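# Center a reel on the scanner glass, then stack it

## Task

Take the reel that currently overhangs the edge of the scanner's glass and shift it until its whole body rests flat on the glass, with the same face still up, then release it. After that, set the same reel flat and well aligned on top of the pile of reels just to the left of the glass, again with the same face up, and release it. The separate stack of reels waiting on the right must remain standing throughout.

## Robot and tools

Robot: two arms, left_arm and right_arm, each ending in a five-finger hand (the left hand mirrors the right). Base positions in the scene frame: left_arm (-0.029, +0.374, +0.017) m, right_arm (-0.014, -0.279, +0.016) m, both nearly unrotated. A post stands behind the arms; loose objects may occasionally get nudged.

Frames: the scene frame has its origin at table-top height midway between the nominal bases, +z up, +x out over the table, and left_arm on the +y side. Reported hand poses (end_effector_position in metres, end_effector_quat_wxyz) are in each arm's own base frame. Fixed cameras and the table use the scene frame. Pose offsets you send are along the current Hand target's own axes.

Hand point: a point riding with the palm, 0.05 m in front of it and 0.15 m from the wrist mount. Its +z runs along the straight fingers, +y out of the palm, +x across the palm away from the thumb on the right hand (toward the thumb on the left hand). Straight fingertips reach about 0.06-0.07 m past it along +z and sit 0.06 m behind it along -y. A wrist bracket on the little-finger side can strike things. With the thumb turned fully in front of the palm, the hand closes around objects roughly 0.035-0.065 m thick; thumb tip plus index pad can pinch a light object up to about 0.08 m.

Row layout (used by both execute_actions and move): exactly 28 numbers, each in [-1, 1], always for both arms. Numbers 1-14 are left_arm, 15-28 right_arm. Per arm: dx, dy, dz, rx, ry, rz, then little, ring, middle, index, thumb_bend, thumb_turn, force_limit, speed. The six pose numbers are an offset (not a pose) from that arm's Hand target as it stood when the action or move began; 1.0 equals 0.6 m for dx/dy/dz and 180 degrees for rx/ry/rz, and rx, ry, rz form one rotation vector. Sending six zeros asks nothing new of the arm. Finger numbers are targets: +1 open/straight, -1 closed/curled; thumb_turn +1 is beside the palm, -1 in front of it. force_limit maps -1 to about 0 N and +1 to 10 N at the fingertip (15 N for the two thumb motors). speed rises linearly from almost zero at -1 to full at +0.48 and above; use about -0.94 or lower for a gentle close. Hand numbers never mean 'no change': to keep a hand as is, resend the eight hand numbers of its last executed row; if none was sent yet, send hand_measured plus hand_force_limit and hand_speed.

execute_actions: argument actions is a list of actions; each action is a list of up to 15 rows, one per 1/30 s step, and a short action repeats its final row to fill 15 steps. Every row in one action is measured from the same start pose, but each new action starts from the updated Hand target, so repeating an offset keeps moving. Optional cameras: list of names, ["all"], or []; an empty actions list returns all images by default.

move: argument target is one 28-number row or a list of up to 15 rows, all offsets from the Hand targets at the move's start (not chained). speed: m/s, 0.002 to 4.3, default 0.25 (turns up to twice that in rad/s), one value or one per target. blend: corner rounding in metres, default 0 (stop at each target). blocking=false returns after about 0.5 s while motion continues. Paths are straight, end together, capped at 10 s, and do not avoid obstacles or the other arm. The result adds a move: line giving the ending (done, off_target, moving, held, fault) and limits (paced = pose clipped, held = steps withheld).

wait: seconds from 0 to 3600; sends nothing new. stop: brakes a running move. zoom_image: camera (cam_head_left, cam_head_right, cam_high, cam_low, cam_left_wrist, cam_right_wrist) and region [x0, y0, x1, y1] in pixels, at most 504 by 504, from the latest image. show_instructions: shows reference pages. finished_scene: optional scene=1; ends the scene irreversibly.

Cameras: cam_head_left, cam_head_right, cam_high, cam_low are 896x504; cam_left_wrist and cam_right_wrist are 672x504 fisheye and move with the hands.

Reading results: Hand target is the last commanded pose after clipping and is the base for the next offsets. The hand often rests 1-3 cm (sometimes 5 cm) short, usually low, from friction and weight, and may sag further with a load; that is not evidence of contact. Send the remaining gap as a fresh offset. Orientation commands are clipped to within 40 degrees of the measured orientation each step. hand_measured, hand_stopped_by (moving, target, force, stalled, fault) and hand_load_n list six values in motor order; a load near 0 after closing suggests the grip was lost. Joint torques are raw drive outputs with offsets and noise.

Cautions: never drop the reel even a few millimetres, release it only when still, and lower it slowly onto the glass and the pile. Avoid slamming or shoving hard into fixed or heavy items, knocking over the right-hand stack, or letting anything leave the table (that fails the task). Keep the two hands apart; a press between arms can end the scene. Do not overload fingers or swing loads fast. Long holding, outstretched arms or pushing against unreachable poses heat motors: a MOTOR HOT line appears at 85 °C and at 100 °C the arm drops for 30-60 s. To stop pressing on something, command the target back past the hand point.

Each tool is called after "Emit:" as name(argument=value, ...) on one line, values as JSON.

Reference images:

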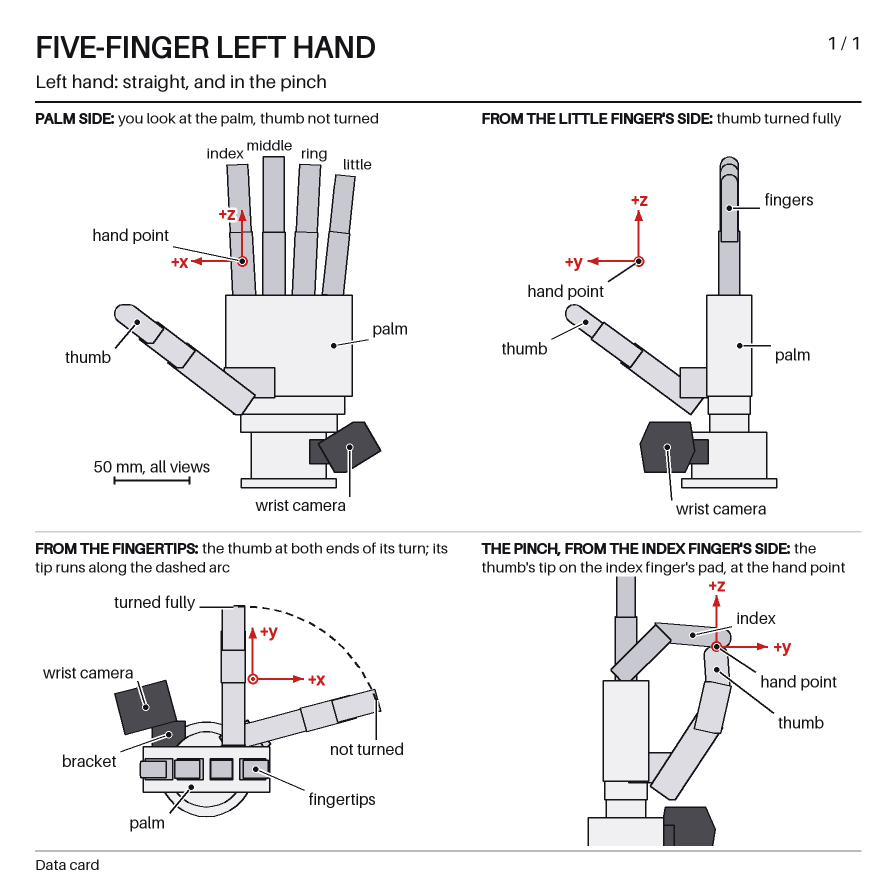

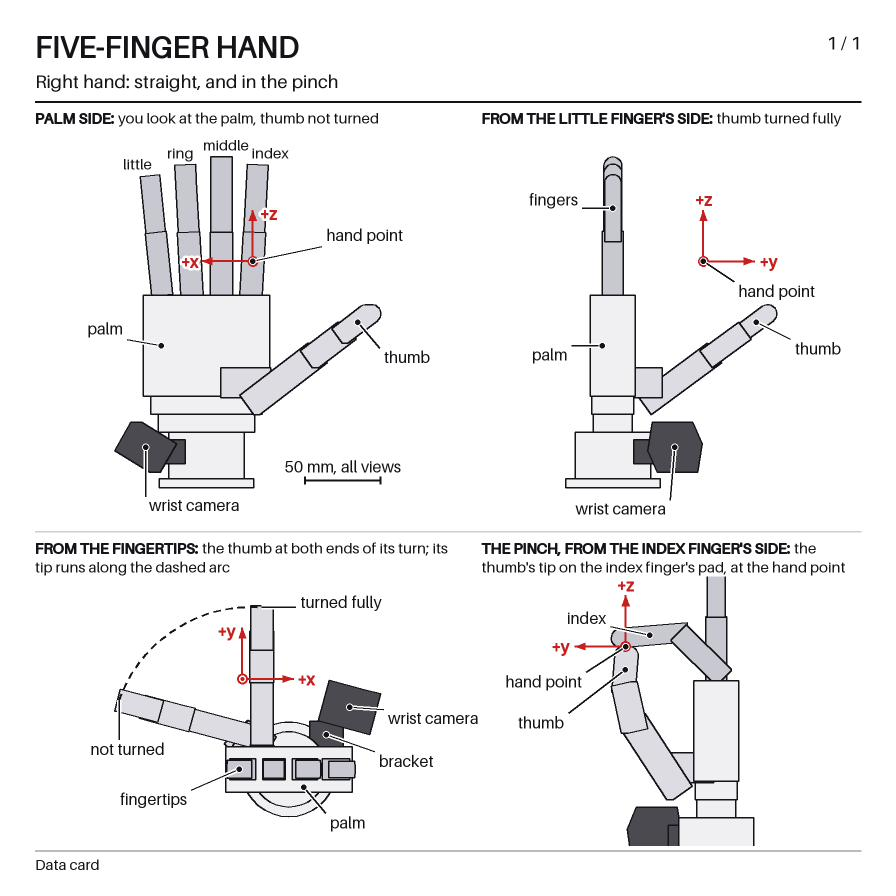

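## Session

Emit:
execute_actions(actions=[])

Scene clock: 0.00 s.
left_arm: end_effector_position=(+0.3721, -0.2365, +0.2285) hand_measured=(+1.000, +1.000, +1.000, +1.000, +1.000, +1.000) hand_load_n=(+0.0, -0.5, +0.0, +0.0, +0.0, +0.0) hand_stopped_by=(target, target, target, target, target, target) hand_force_limit=0.00 hand_speed=-0.80 end_effector_quat_wxyz=(-0.023, +0.771, -0.595, +0.226) | right_arm: end_effector_position=(+0.1979, +0.2866, +0.1298) hand_measured=(+1.000, +1.000, +1.000, +1.000, +1.000, +1.000) hand_load_n=(+0.0, +0.0, +0.0, +0.0, +0.0, +0.0) hand_stopped_by=(target, target, target, target, target, target) hand_force_limit=0.00 hand_speed=-0.80 end_effector_quat_wxyz=(+0.187, +0.811, +0.017, +0.554)
Joint positions: left_arm=[-0.394 1.243 1.155 -1.031 0.072 -0.666] | right_arm=[1.462 1.711 1.055 -1.443 1.197 0.214]
Joint velocities: within noise
Joint torques (N m): no reading
Heat: left arm: hottest shoulder 32 °C; right arm: hottest wrist roll 32 °C.
Hand target: left_arm +0.3780, -0.2389, +0.2368; -0.025, +0.769, -0.594, +0.235 | right_arm +0.1987, +0.2929, +0.1345; +0.178, +0.812, +0.011, +0.556

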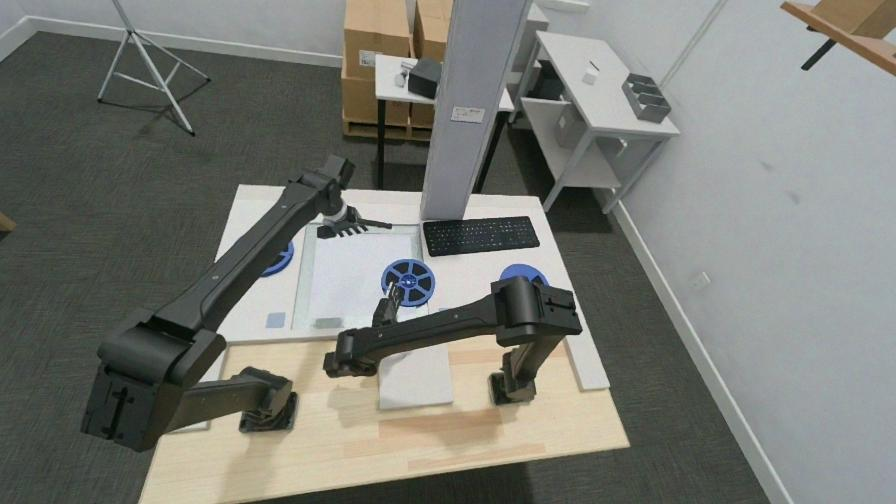

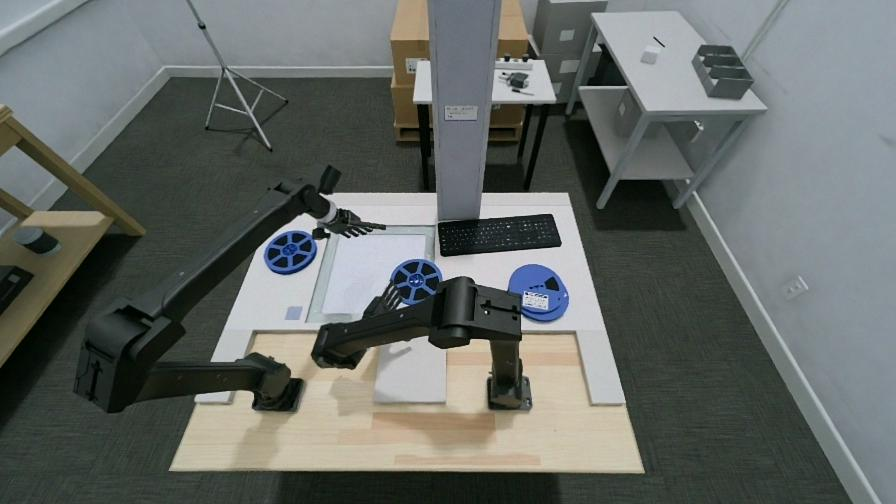

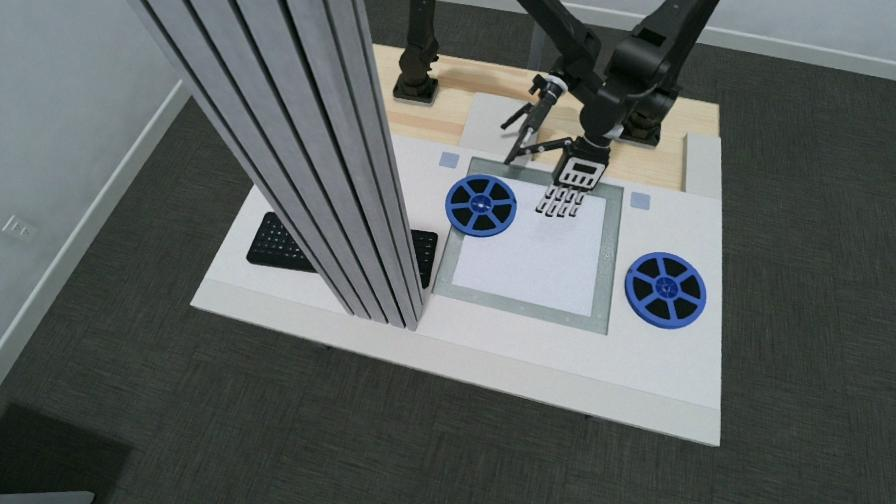

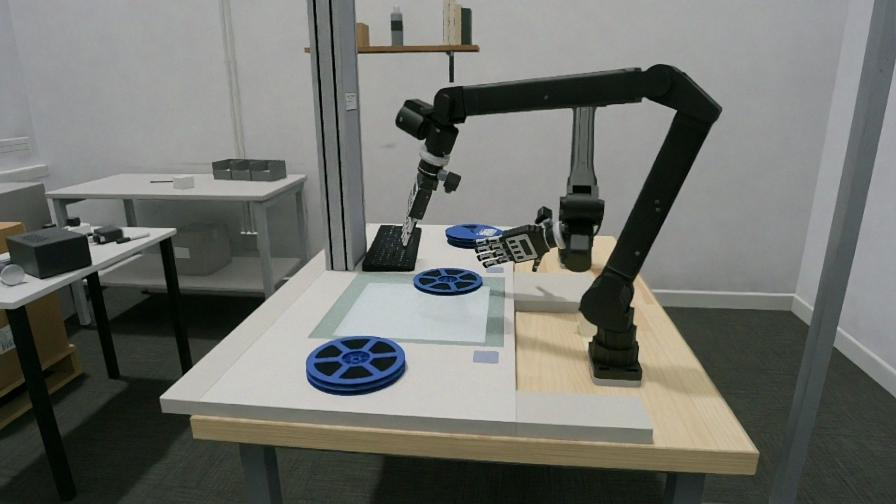

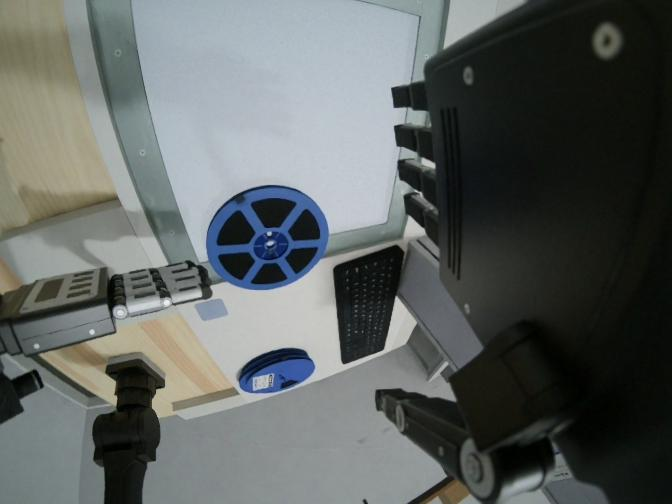

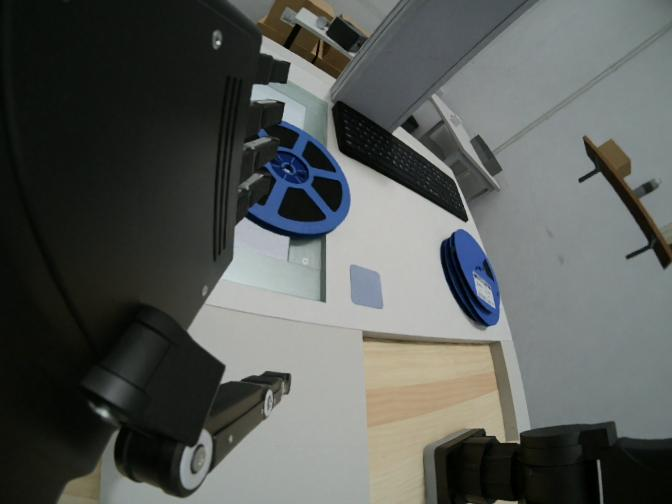

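Emit:
zoom_image(camera="cam_head_right", region=[250, 200, 470, 330])

Emit:
zoom_image(camera="cam_high", region=[420, 130, 740, 350])

Emit:
zoom_image(camera="cam_low", region=[290, 210, 570, 410])

Emit:
zoom_image(camera="cam_left_wrist", region=[100, 100, 440, 420])

Emit:
zoom_image(camera="cam_right_wrist", region=[200, 60, 540, 360])

Scaled by 2.291 from the camera's image (finer frame: 1280x720).

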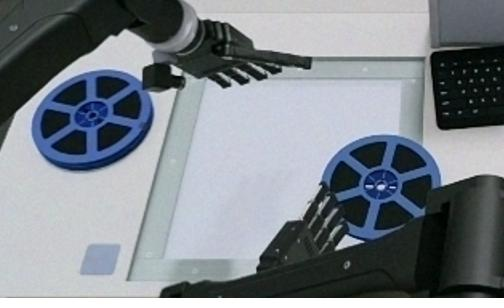

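Scaled by 1.575 from the camera's image (finer frame: 1280x720).

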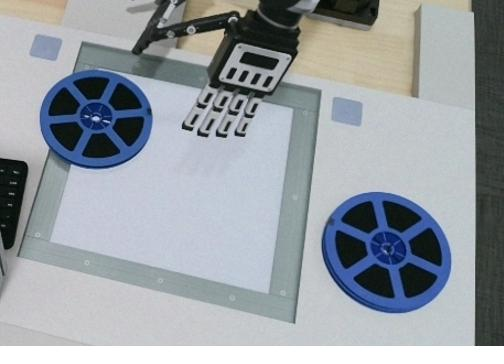

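Scaled by 1.800 from the camera's image (finer frame: 1280x720).

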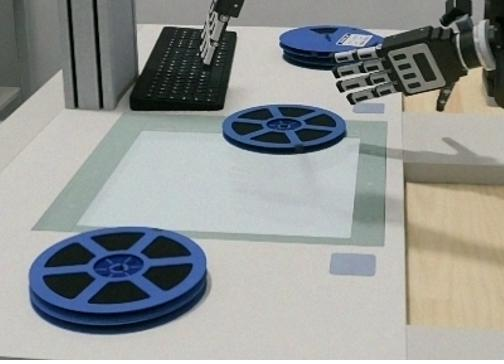

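Scaled by 1.482 from the camera's image (finer frame: 960x720).

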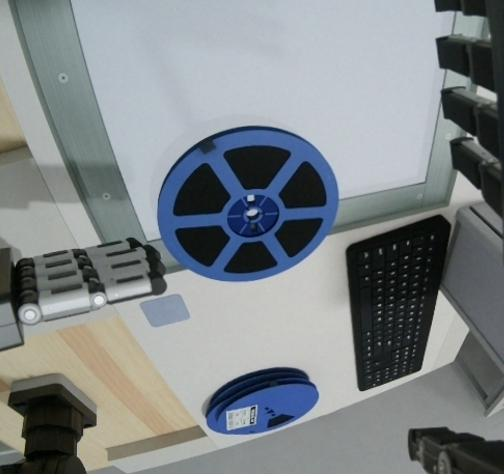

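Scaled by 1.482 from the camera's image (finer frame: 960x720).

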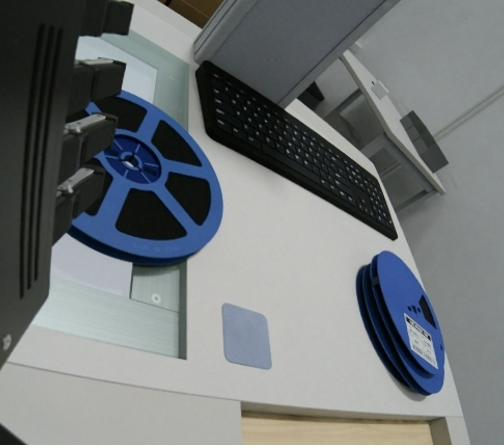

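Emit:
zoom_image(camera="cam_low", region=[300, 325, 420, 405])

Emit:
zoom_image(camera="cam_low", region=[400, 255, 500, 305])

Emit:
zoom_image(camera="cam_right_wrist", region=[240, 110, 360, 245])

Emit:
zoom_image(camera="cam_right_wrist", region=[420, 220, 510, 340])

Emit:
zoom_image(camera="cam_low", region=[430, 215, 520, 255])

Scaled by 4.200 from the camera's image (finer frame: 1280x720).

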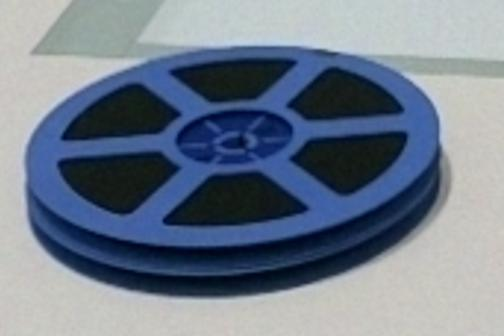

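Scaled by 5.040 from the camera's image (finer frame: 1280x720).

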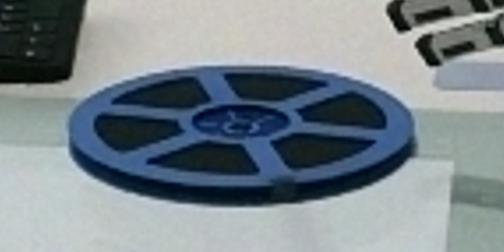

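Scaled by 3.733 from the camera's image (finer frame: 960x720).

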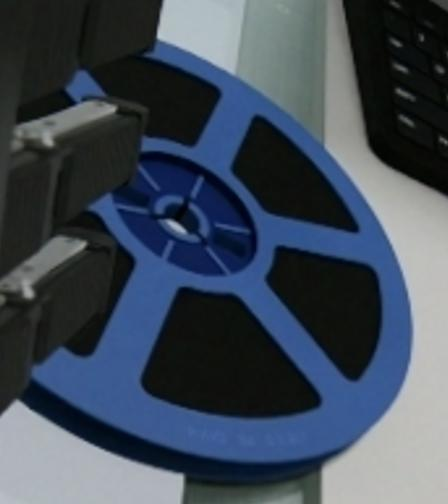

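Scaled by 4.200 from the camera's image (finer frame: 960x720).

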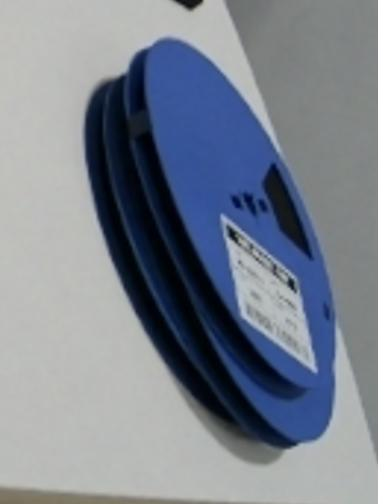

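Scaled by 5.600 from the camera's image (finer frame: 1280x720).

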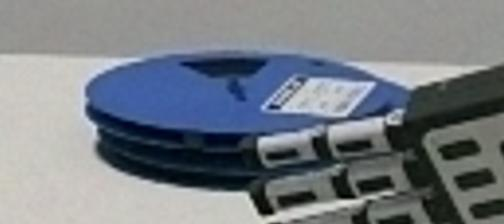

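Emit:
zoom_image(camera="cam_high", region=[425, 145, 525, 205])

Emit:
zoom_image(camera="cam_high", region=[425, 200, 525, 310])

Emit:
zoom_image(camera="cam_head_right", region=[300, 220, 400, 335])

Emit:
zoom_image(camera="cam_low", region=[470, 260, 560, 360])

Scaled by 5.040 from the camera's image (finer frame: 1280x720).

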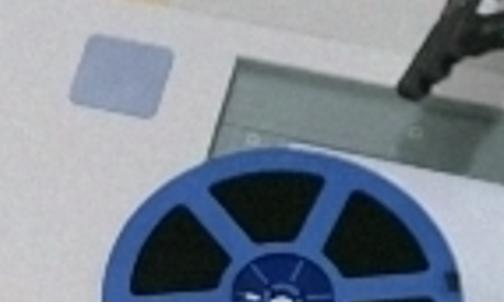

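Scaled by 4.582 from the camera's image (finer frame: 1280x720).

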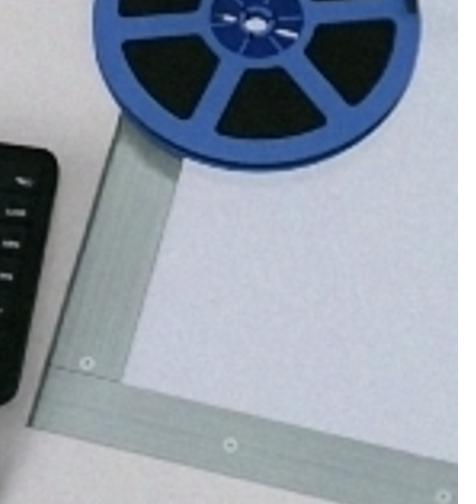

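Scaled by 4.383 from the camera's image (finer frame: 1280x720).

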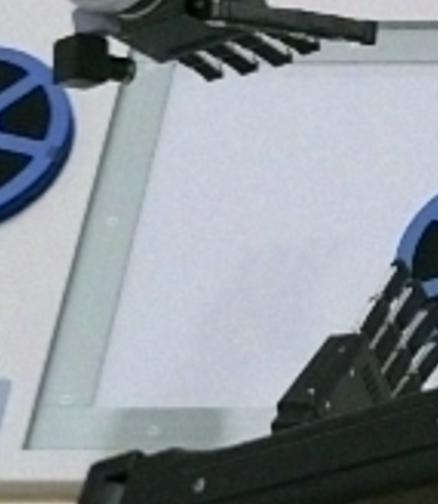

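Scaled by 5.040 from the camera's image (finer frame: 1280x720).

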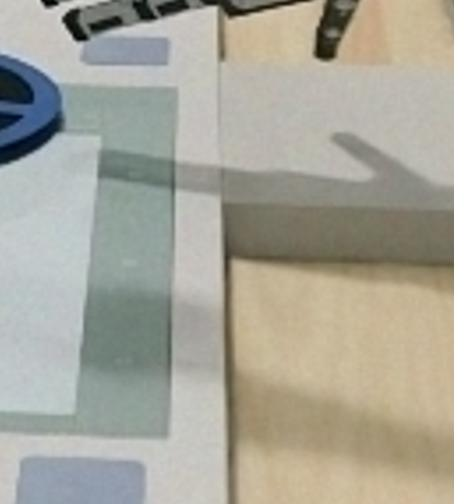

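Emit:
move(target=[0,0,0,0,0,0,1,1,1,1,1,1,0,-0.8,0.218,0.265,0.080,0.019,-0.401,0.152,1,1,1,1,1,1,0,-0.8], speed=0.15, cameras=["cam_head_right","cam_high"])

Scene clock: 14.77 s.
left_arm: end_effector_position=(+0.3721, -0.2365, +0.2285) hand_measured=(+1.000, +1.000, +1.000, +1.000, +1.000, +1.000) hand_load_n=(+0.0, +0.0, +0.0, +0.0, +0.0, +0.0) hand_stopped_by=(target, target, target, target, target, target) hand_force_limit=0.00 hand_speed=-0.80 end_effector_quat_wxyz=(-0.023, +0.771, -0.595, +0.226) | right_arm: end_effector_position=(+0.2517, +0.1548, +0.2701) hand_measured=(+1.000, +1.000, +1.000, +1.000, +1.000, +1.000) hand_load_n=(+0.0, +0.0, +0.0, +0.0, +0.0, +0.0) hand_stopped_by=(target, target, target, target, target, target) hand_force_limit=0.00 hand_speed=-0.80 end_effector_quat_wxyz=(+0.014, +0.965, -0.260, -0.012)
Joint positions: left_arm=[-0.394 1.243 1.155 -1.031 0.072 -0.666] | right_arm=[0.558 1.315 1.371 -1.664 0.002 -0.487]
Joint torques (N m): left_arm=[0.38 -8 9.25 0.77 0.12 0] | right_arm=[-1.49 -8.35 12.44 -0.01 -0.15 -0.06]
Heat: left arm: hottest shoulder 32 °C; right arm: hottest elbow 33 °C.
Hand target: left_arm +0.3780, -0.2389, +0.2368; -0.025, +0.769, -0.594, +0.235 | right_arm +0.2635, +0.1590, +0.2847; +0.000, +0.966, -0.259, +0.000
Off the commanded pose: left_arm 0.010 m, 1 deg | right_arm 0.019 m, 2 deg.
move: off_target (right_arm)

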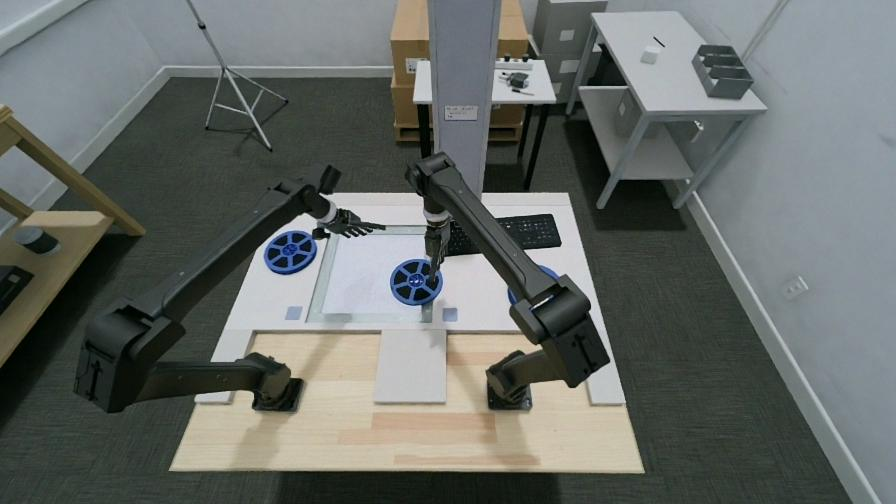

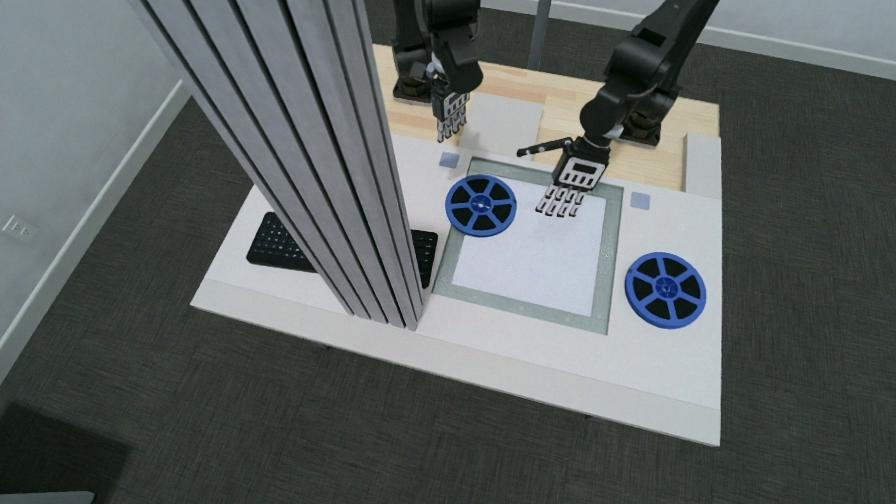

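Emit:
move(target=[0.0731,-0.1172,0.0768,-0.0539,-0.1466,-0.2567,1,1,1,1,1,1,0,-0.8,0,0,0,0,0,0,1,1,1,1,1,1,0,-0.8], speed=0.12, cameras=["all"])

Scene clock: 20.03 s.
left_arm: end_effector_position=(+0.4564, -0.2624, +0.2230) hand_measured=(+1.000, +1.000, +1.000, +1.000, +1.000, +1.000) hand_load_n=(+0.0, +0.0, +0.0, +0.0, +0.0, +0.0) hand_stopped_by=(target, target, target, target, target, target) hand_force_limit=0.00 hand_speed=-0.80 end_effector_quat_wxyz=(-0.003, +0.969, -0.248, -0.009) | right_arm: end_effector_position=(+0.2516, +0.1548, +0.2700) hand_measured=(+1.000, +1.000, +1.000, +1.000, +1.000, +1.000) hand_load_n=(+0.0, +0.0, +0.0, +0.0, +0.0, +0.0) hand_stopped_by=(target, target, target, target, target, target) hand_force_limit=0.00 hand_speed=-0.80 end_effector_quat_wxyz=(+0.014, +0.966, -0.260, -0.012)
Joint positions: left_arm=[-0.402 1.655 1.627 -1.562 -0.003 -1.471] | right_arm=[0.558 1.315 1.371 -1.664 0.002 -0.488]
Joint torques (N m): left_arm=[-0.09 -12.63 10.51 -0.4 0.18 -0.11] | right_arm=[-1.49 -8.29 12.46 0.01 -0.15 -0.07]
Heat: left arm: hottest shoulder 32 °C; right arm: hottest elbow 35 °C.
Hand target: left_arm +0.4674, -0.2700, +0.2328; +0.000, +0.970, -0.244, +0.000 | right_arm +0.2634, +0.1590, +0.2846; +0.000, +0.966, -0.260, -0.001
Off the commanded pose: left_arm 0.017 m, 1 deg | right_arm 0.019 m, 2 deg.
move: off_target (left_arm)
cam_left_wrist: T_world_to_cam=[[0.66304, 0.74833, 0.01956, -0.11243], [0.67138, -0.606, 0.42663, -0.55471], [0.33111, -0.26974, -0.90421, 0.09705]] pos_world=[0.41483, -0.22585, 0.32661]
cam_right_wrist: T_world_to_cam=[[-0.23532, -0.9719, 0.00534, 0.21013], [-0.82247, 0.20206, 0.53172, 0.03163], [-0.51785, 0.12073, -0.84691, 0.45355]] pos_world=[0.31033, 0.14307, 0.36617]

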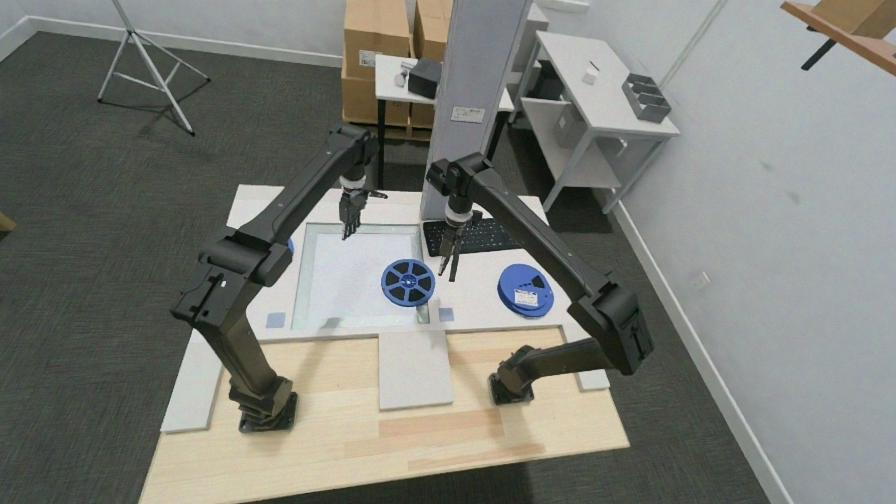

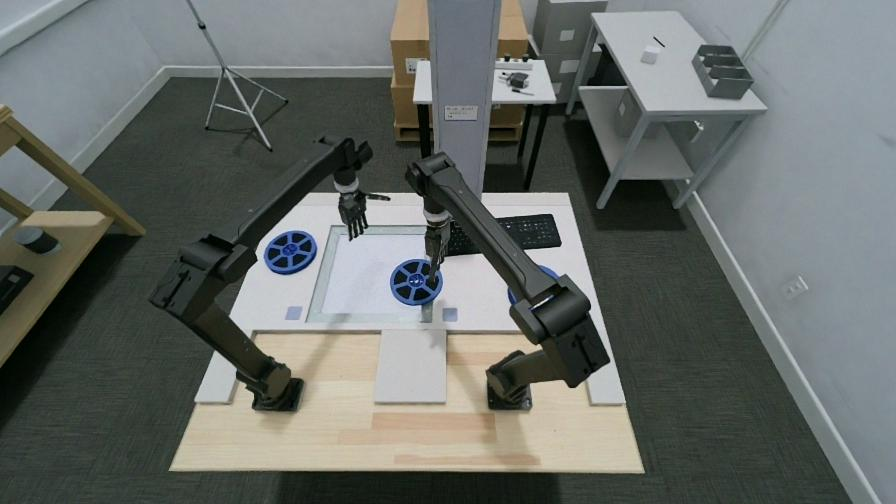

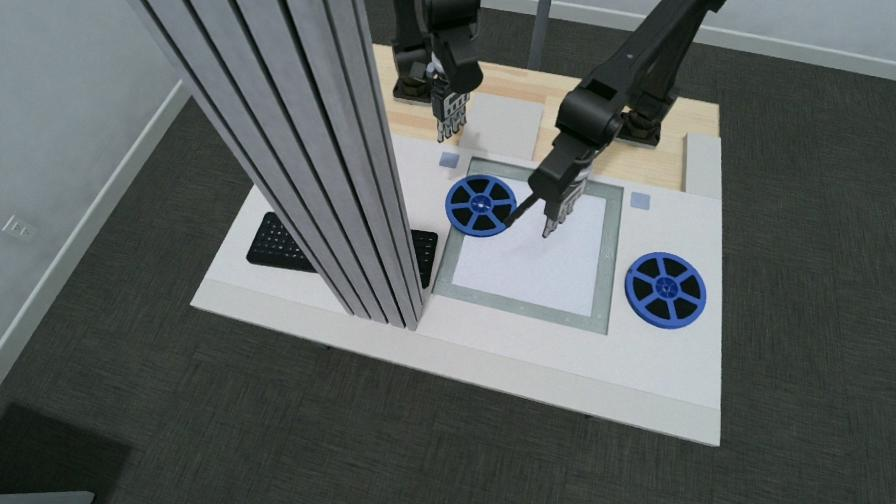

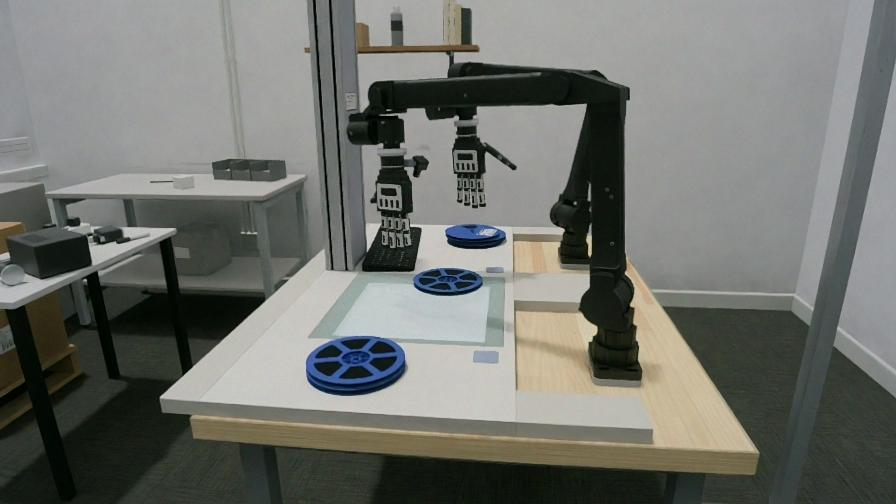

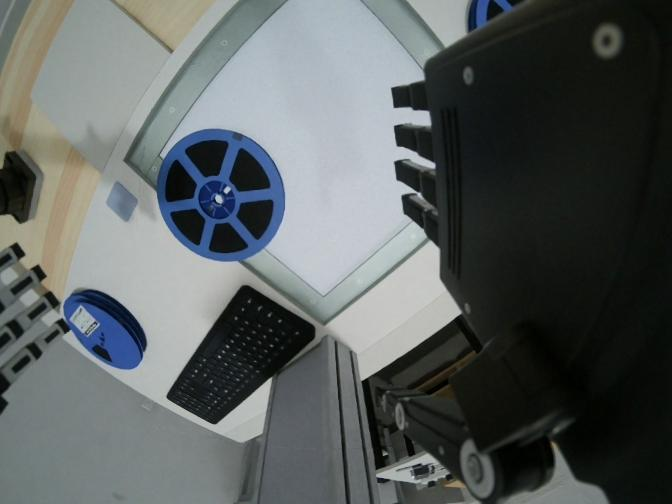

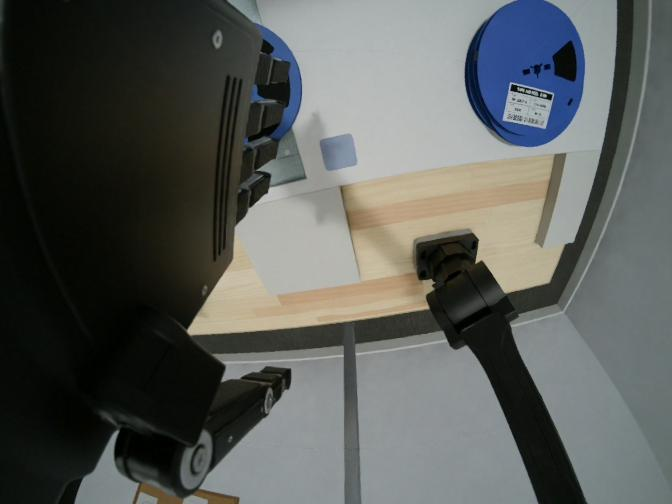

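Emit:
move(target=[0.0207,0.1,0.13,0,0,0,1,1,1,1,1,1,0,-0.8,-0.0267,0.05,0.13,0,0,0,1,1,1,1,1,1,0,-0.8], speed=0.12, cameras=["all"])

Scene clock: 24.20 s.
left_arm: end_effector_position=(+0.4499, -0.3259, +0.1645) hand_measured=(+1.000, +1.000, +1.000, +1.000, +1.000, +1.000) hand_load_n=(+0.0, +0.0, +0.0, +0.0, +0.0, +0.0) hand_stopped_by=(target, target, target, target, target, target) hand_force_limit=0.00 hand_speed=-0.80 end_effector_quat_wxyz=(+0.000, +0.969, -0.248, +0.005) | right_arm: end_effector_position=(+0.2320, +0.1425, +0.2041) hand_measured=(+1.000, +1.000, +1.000, +1.000, +1.000, +1.000) hand_load_n=(+0.0, +0.0, +0.0, +0.0, +0.0, +0.0) hand_stopped_by=(target, target, target, target, target, target) hand_force_limit=0.00 hand_speed=-0.80 end_effector_quat_wxyz=(+0.009, +0.966, -0.259, -0.007)
Joint positions: left_arm=[-0.52 1.709 1.541 -1.393 -0.003 -1.588] | right_arm=[0.558 1.249 1.142 -1.488 0.002 -0.488]
Joint torques (N m): left_arm=[0.26 -13.74 6.64 0.35 0.16 -0.13] | right_arm=[-1.55 -9.17 8.34 0.65 -0.15 -0.06]
Heat: left arm: hottest shoulder 32 °C; right arm: hottest elbow 35 °C.
Hand target: left_arm +0.4499, -0.3287, +0.1546; +0.000, +0.970, -0.244, +0.000 | right_arm +0.2345, +0.1410, +0.2067; +0.000, +0.966, -0.260, +0.000
Off the commanded pose: left_arm 0.010 m, 1 deg | right_arm 0.004 m, 1 deg.
move: done
cam_left_wrist: T_world_to_cam=[[0.66271, 0.74838, 0.02726, -0.06048], [0.65975, -0.60067, 0.45159, -0.56105], [0.35433, -0.28128, -0.89181, 0.01291]] pos_world=[0.40566, -0.28811, 0.26653]
cam_right_wrist: T_world_to_cam=[[-0.23458, -0.97209, -0.00477, 0.19579], [-0.8289, 0.19746, 0.52339, 0.05684], [-0.50784, 0.12673, -0.85208, 0.38691]] pos_world=[0.28953, 0.13007, 0.30086]

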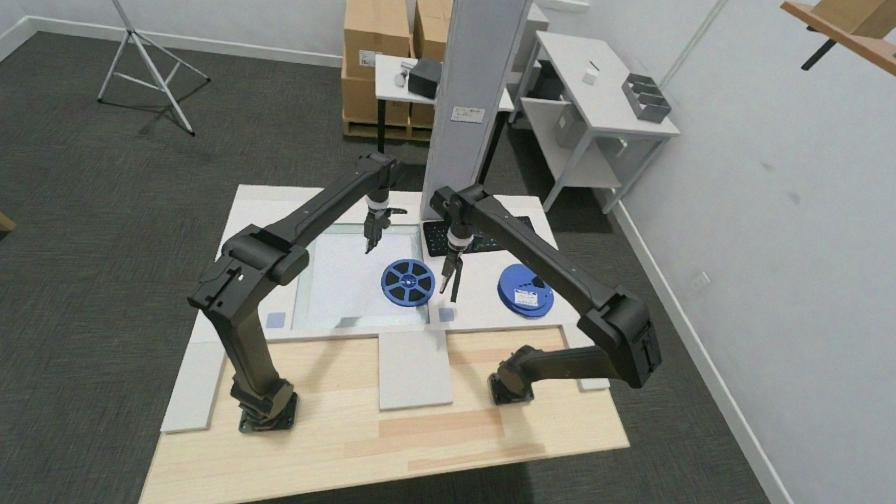

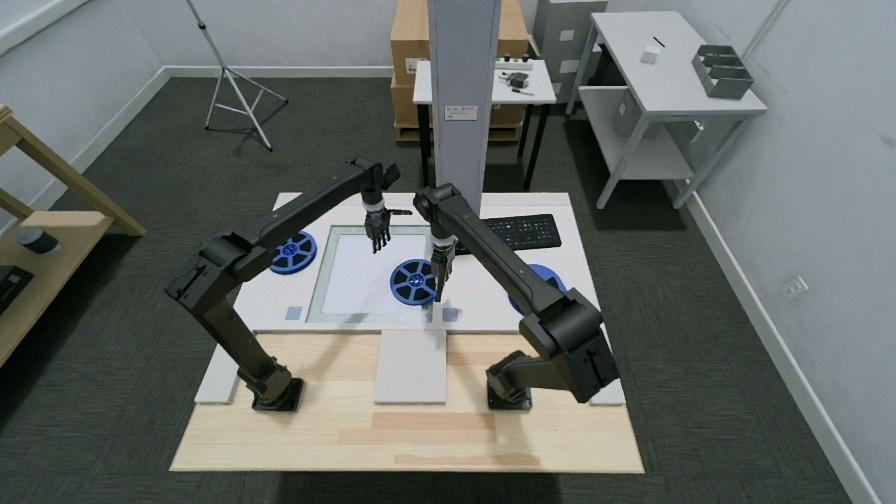

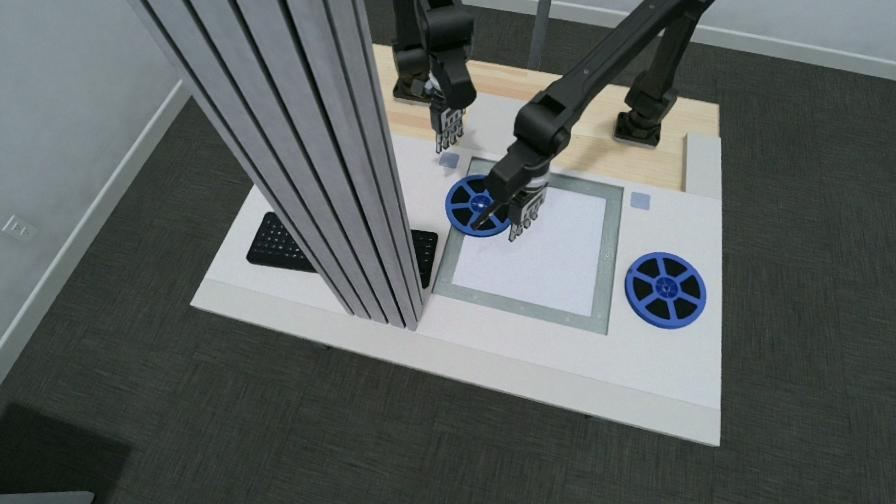

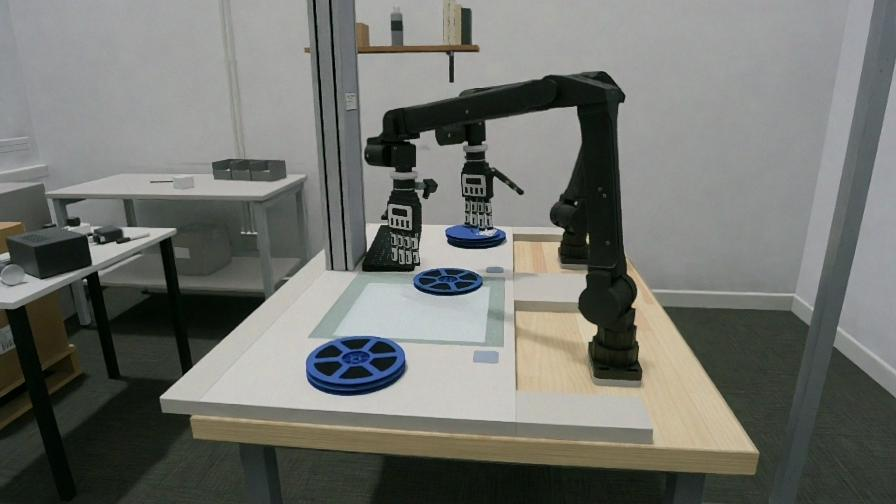

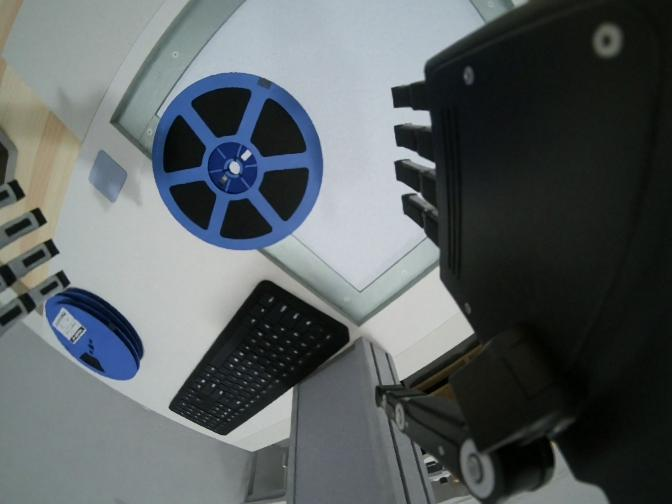

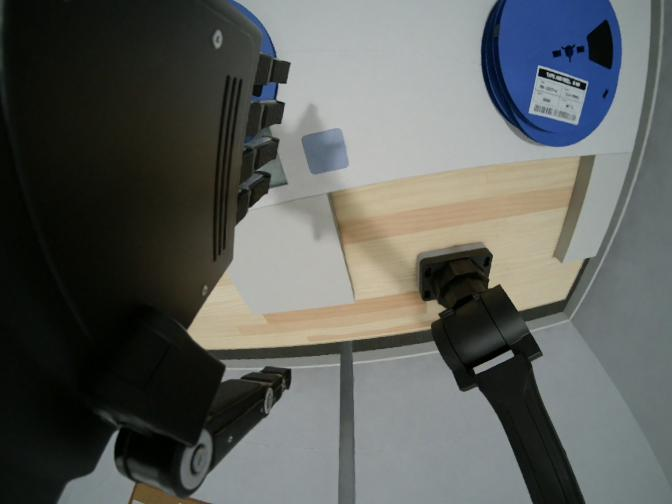

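Emit:
zoom_image(camera="cam_high", region=[410, 80, 570, 250])

Emit:
zoom_image(camera="cam_head_right", region=[350, 180, 490, 330])

Emit:
zoom_image(camera="cam_left_wrist", region=[0, 40, 450, 350])

Scaled by 2.965 from the camera's image (finer frame: 1280x720).

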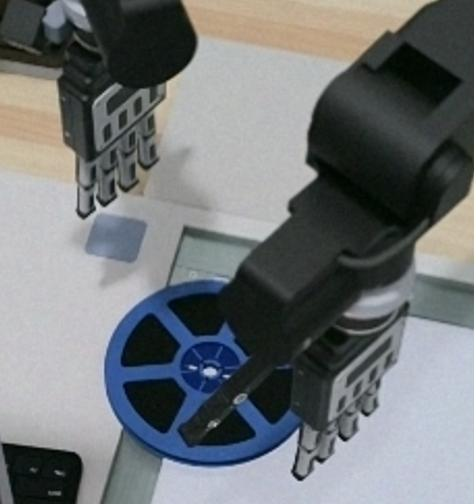

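Scaled by 3.360 from the camera's image (finer frame: 1280x720).

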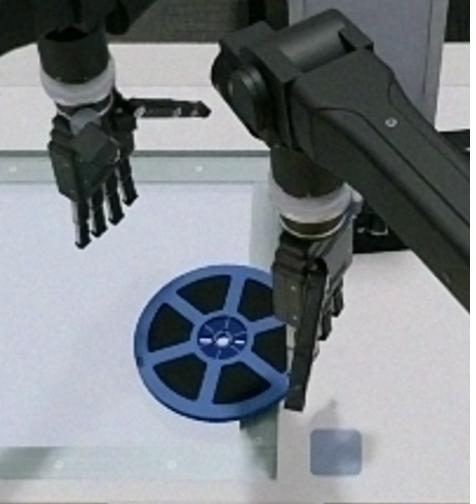

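Scaled by 1.120 from the camera's image (finer frame: 960x720).

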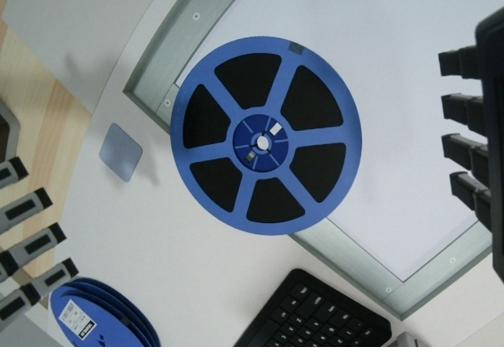

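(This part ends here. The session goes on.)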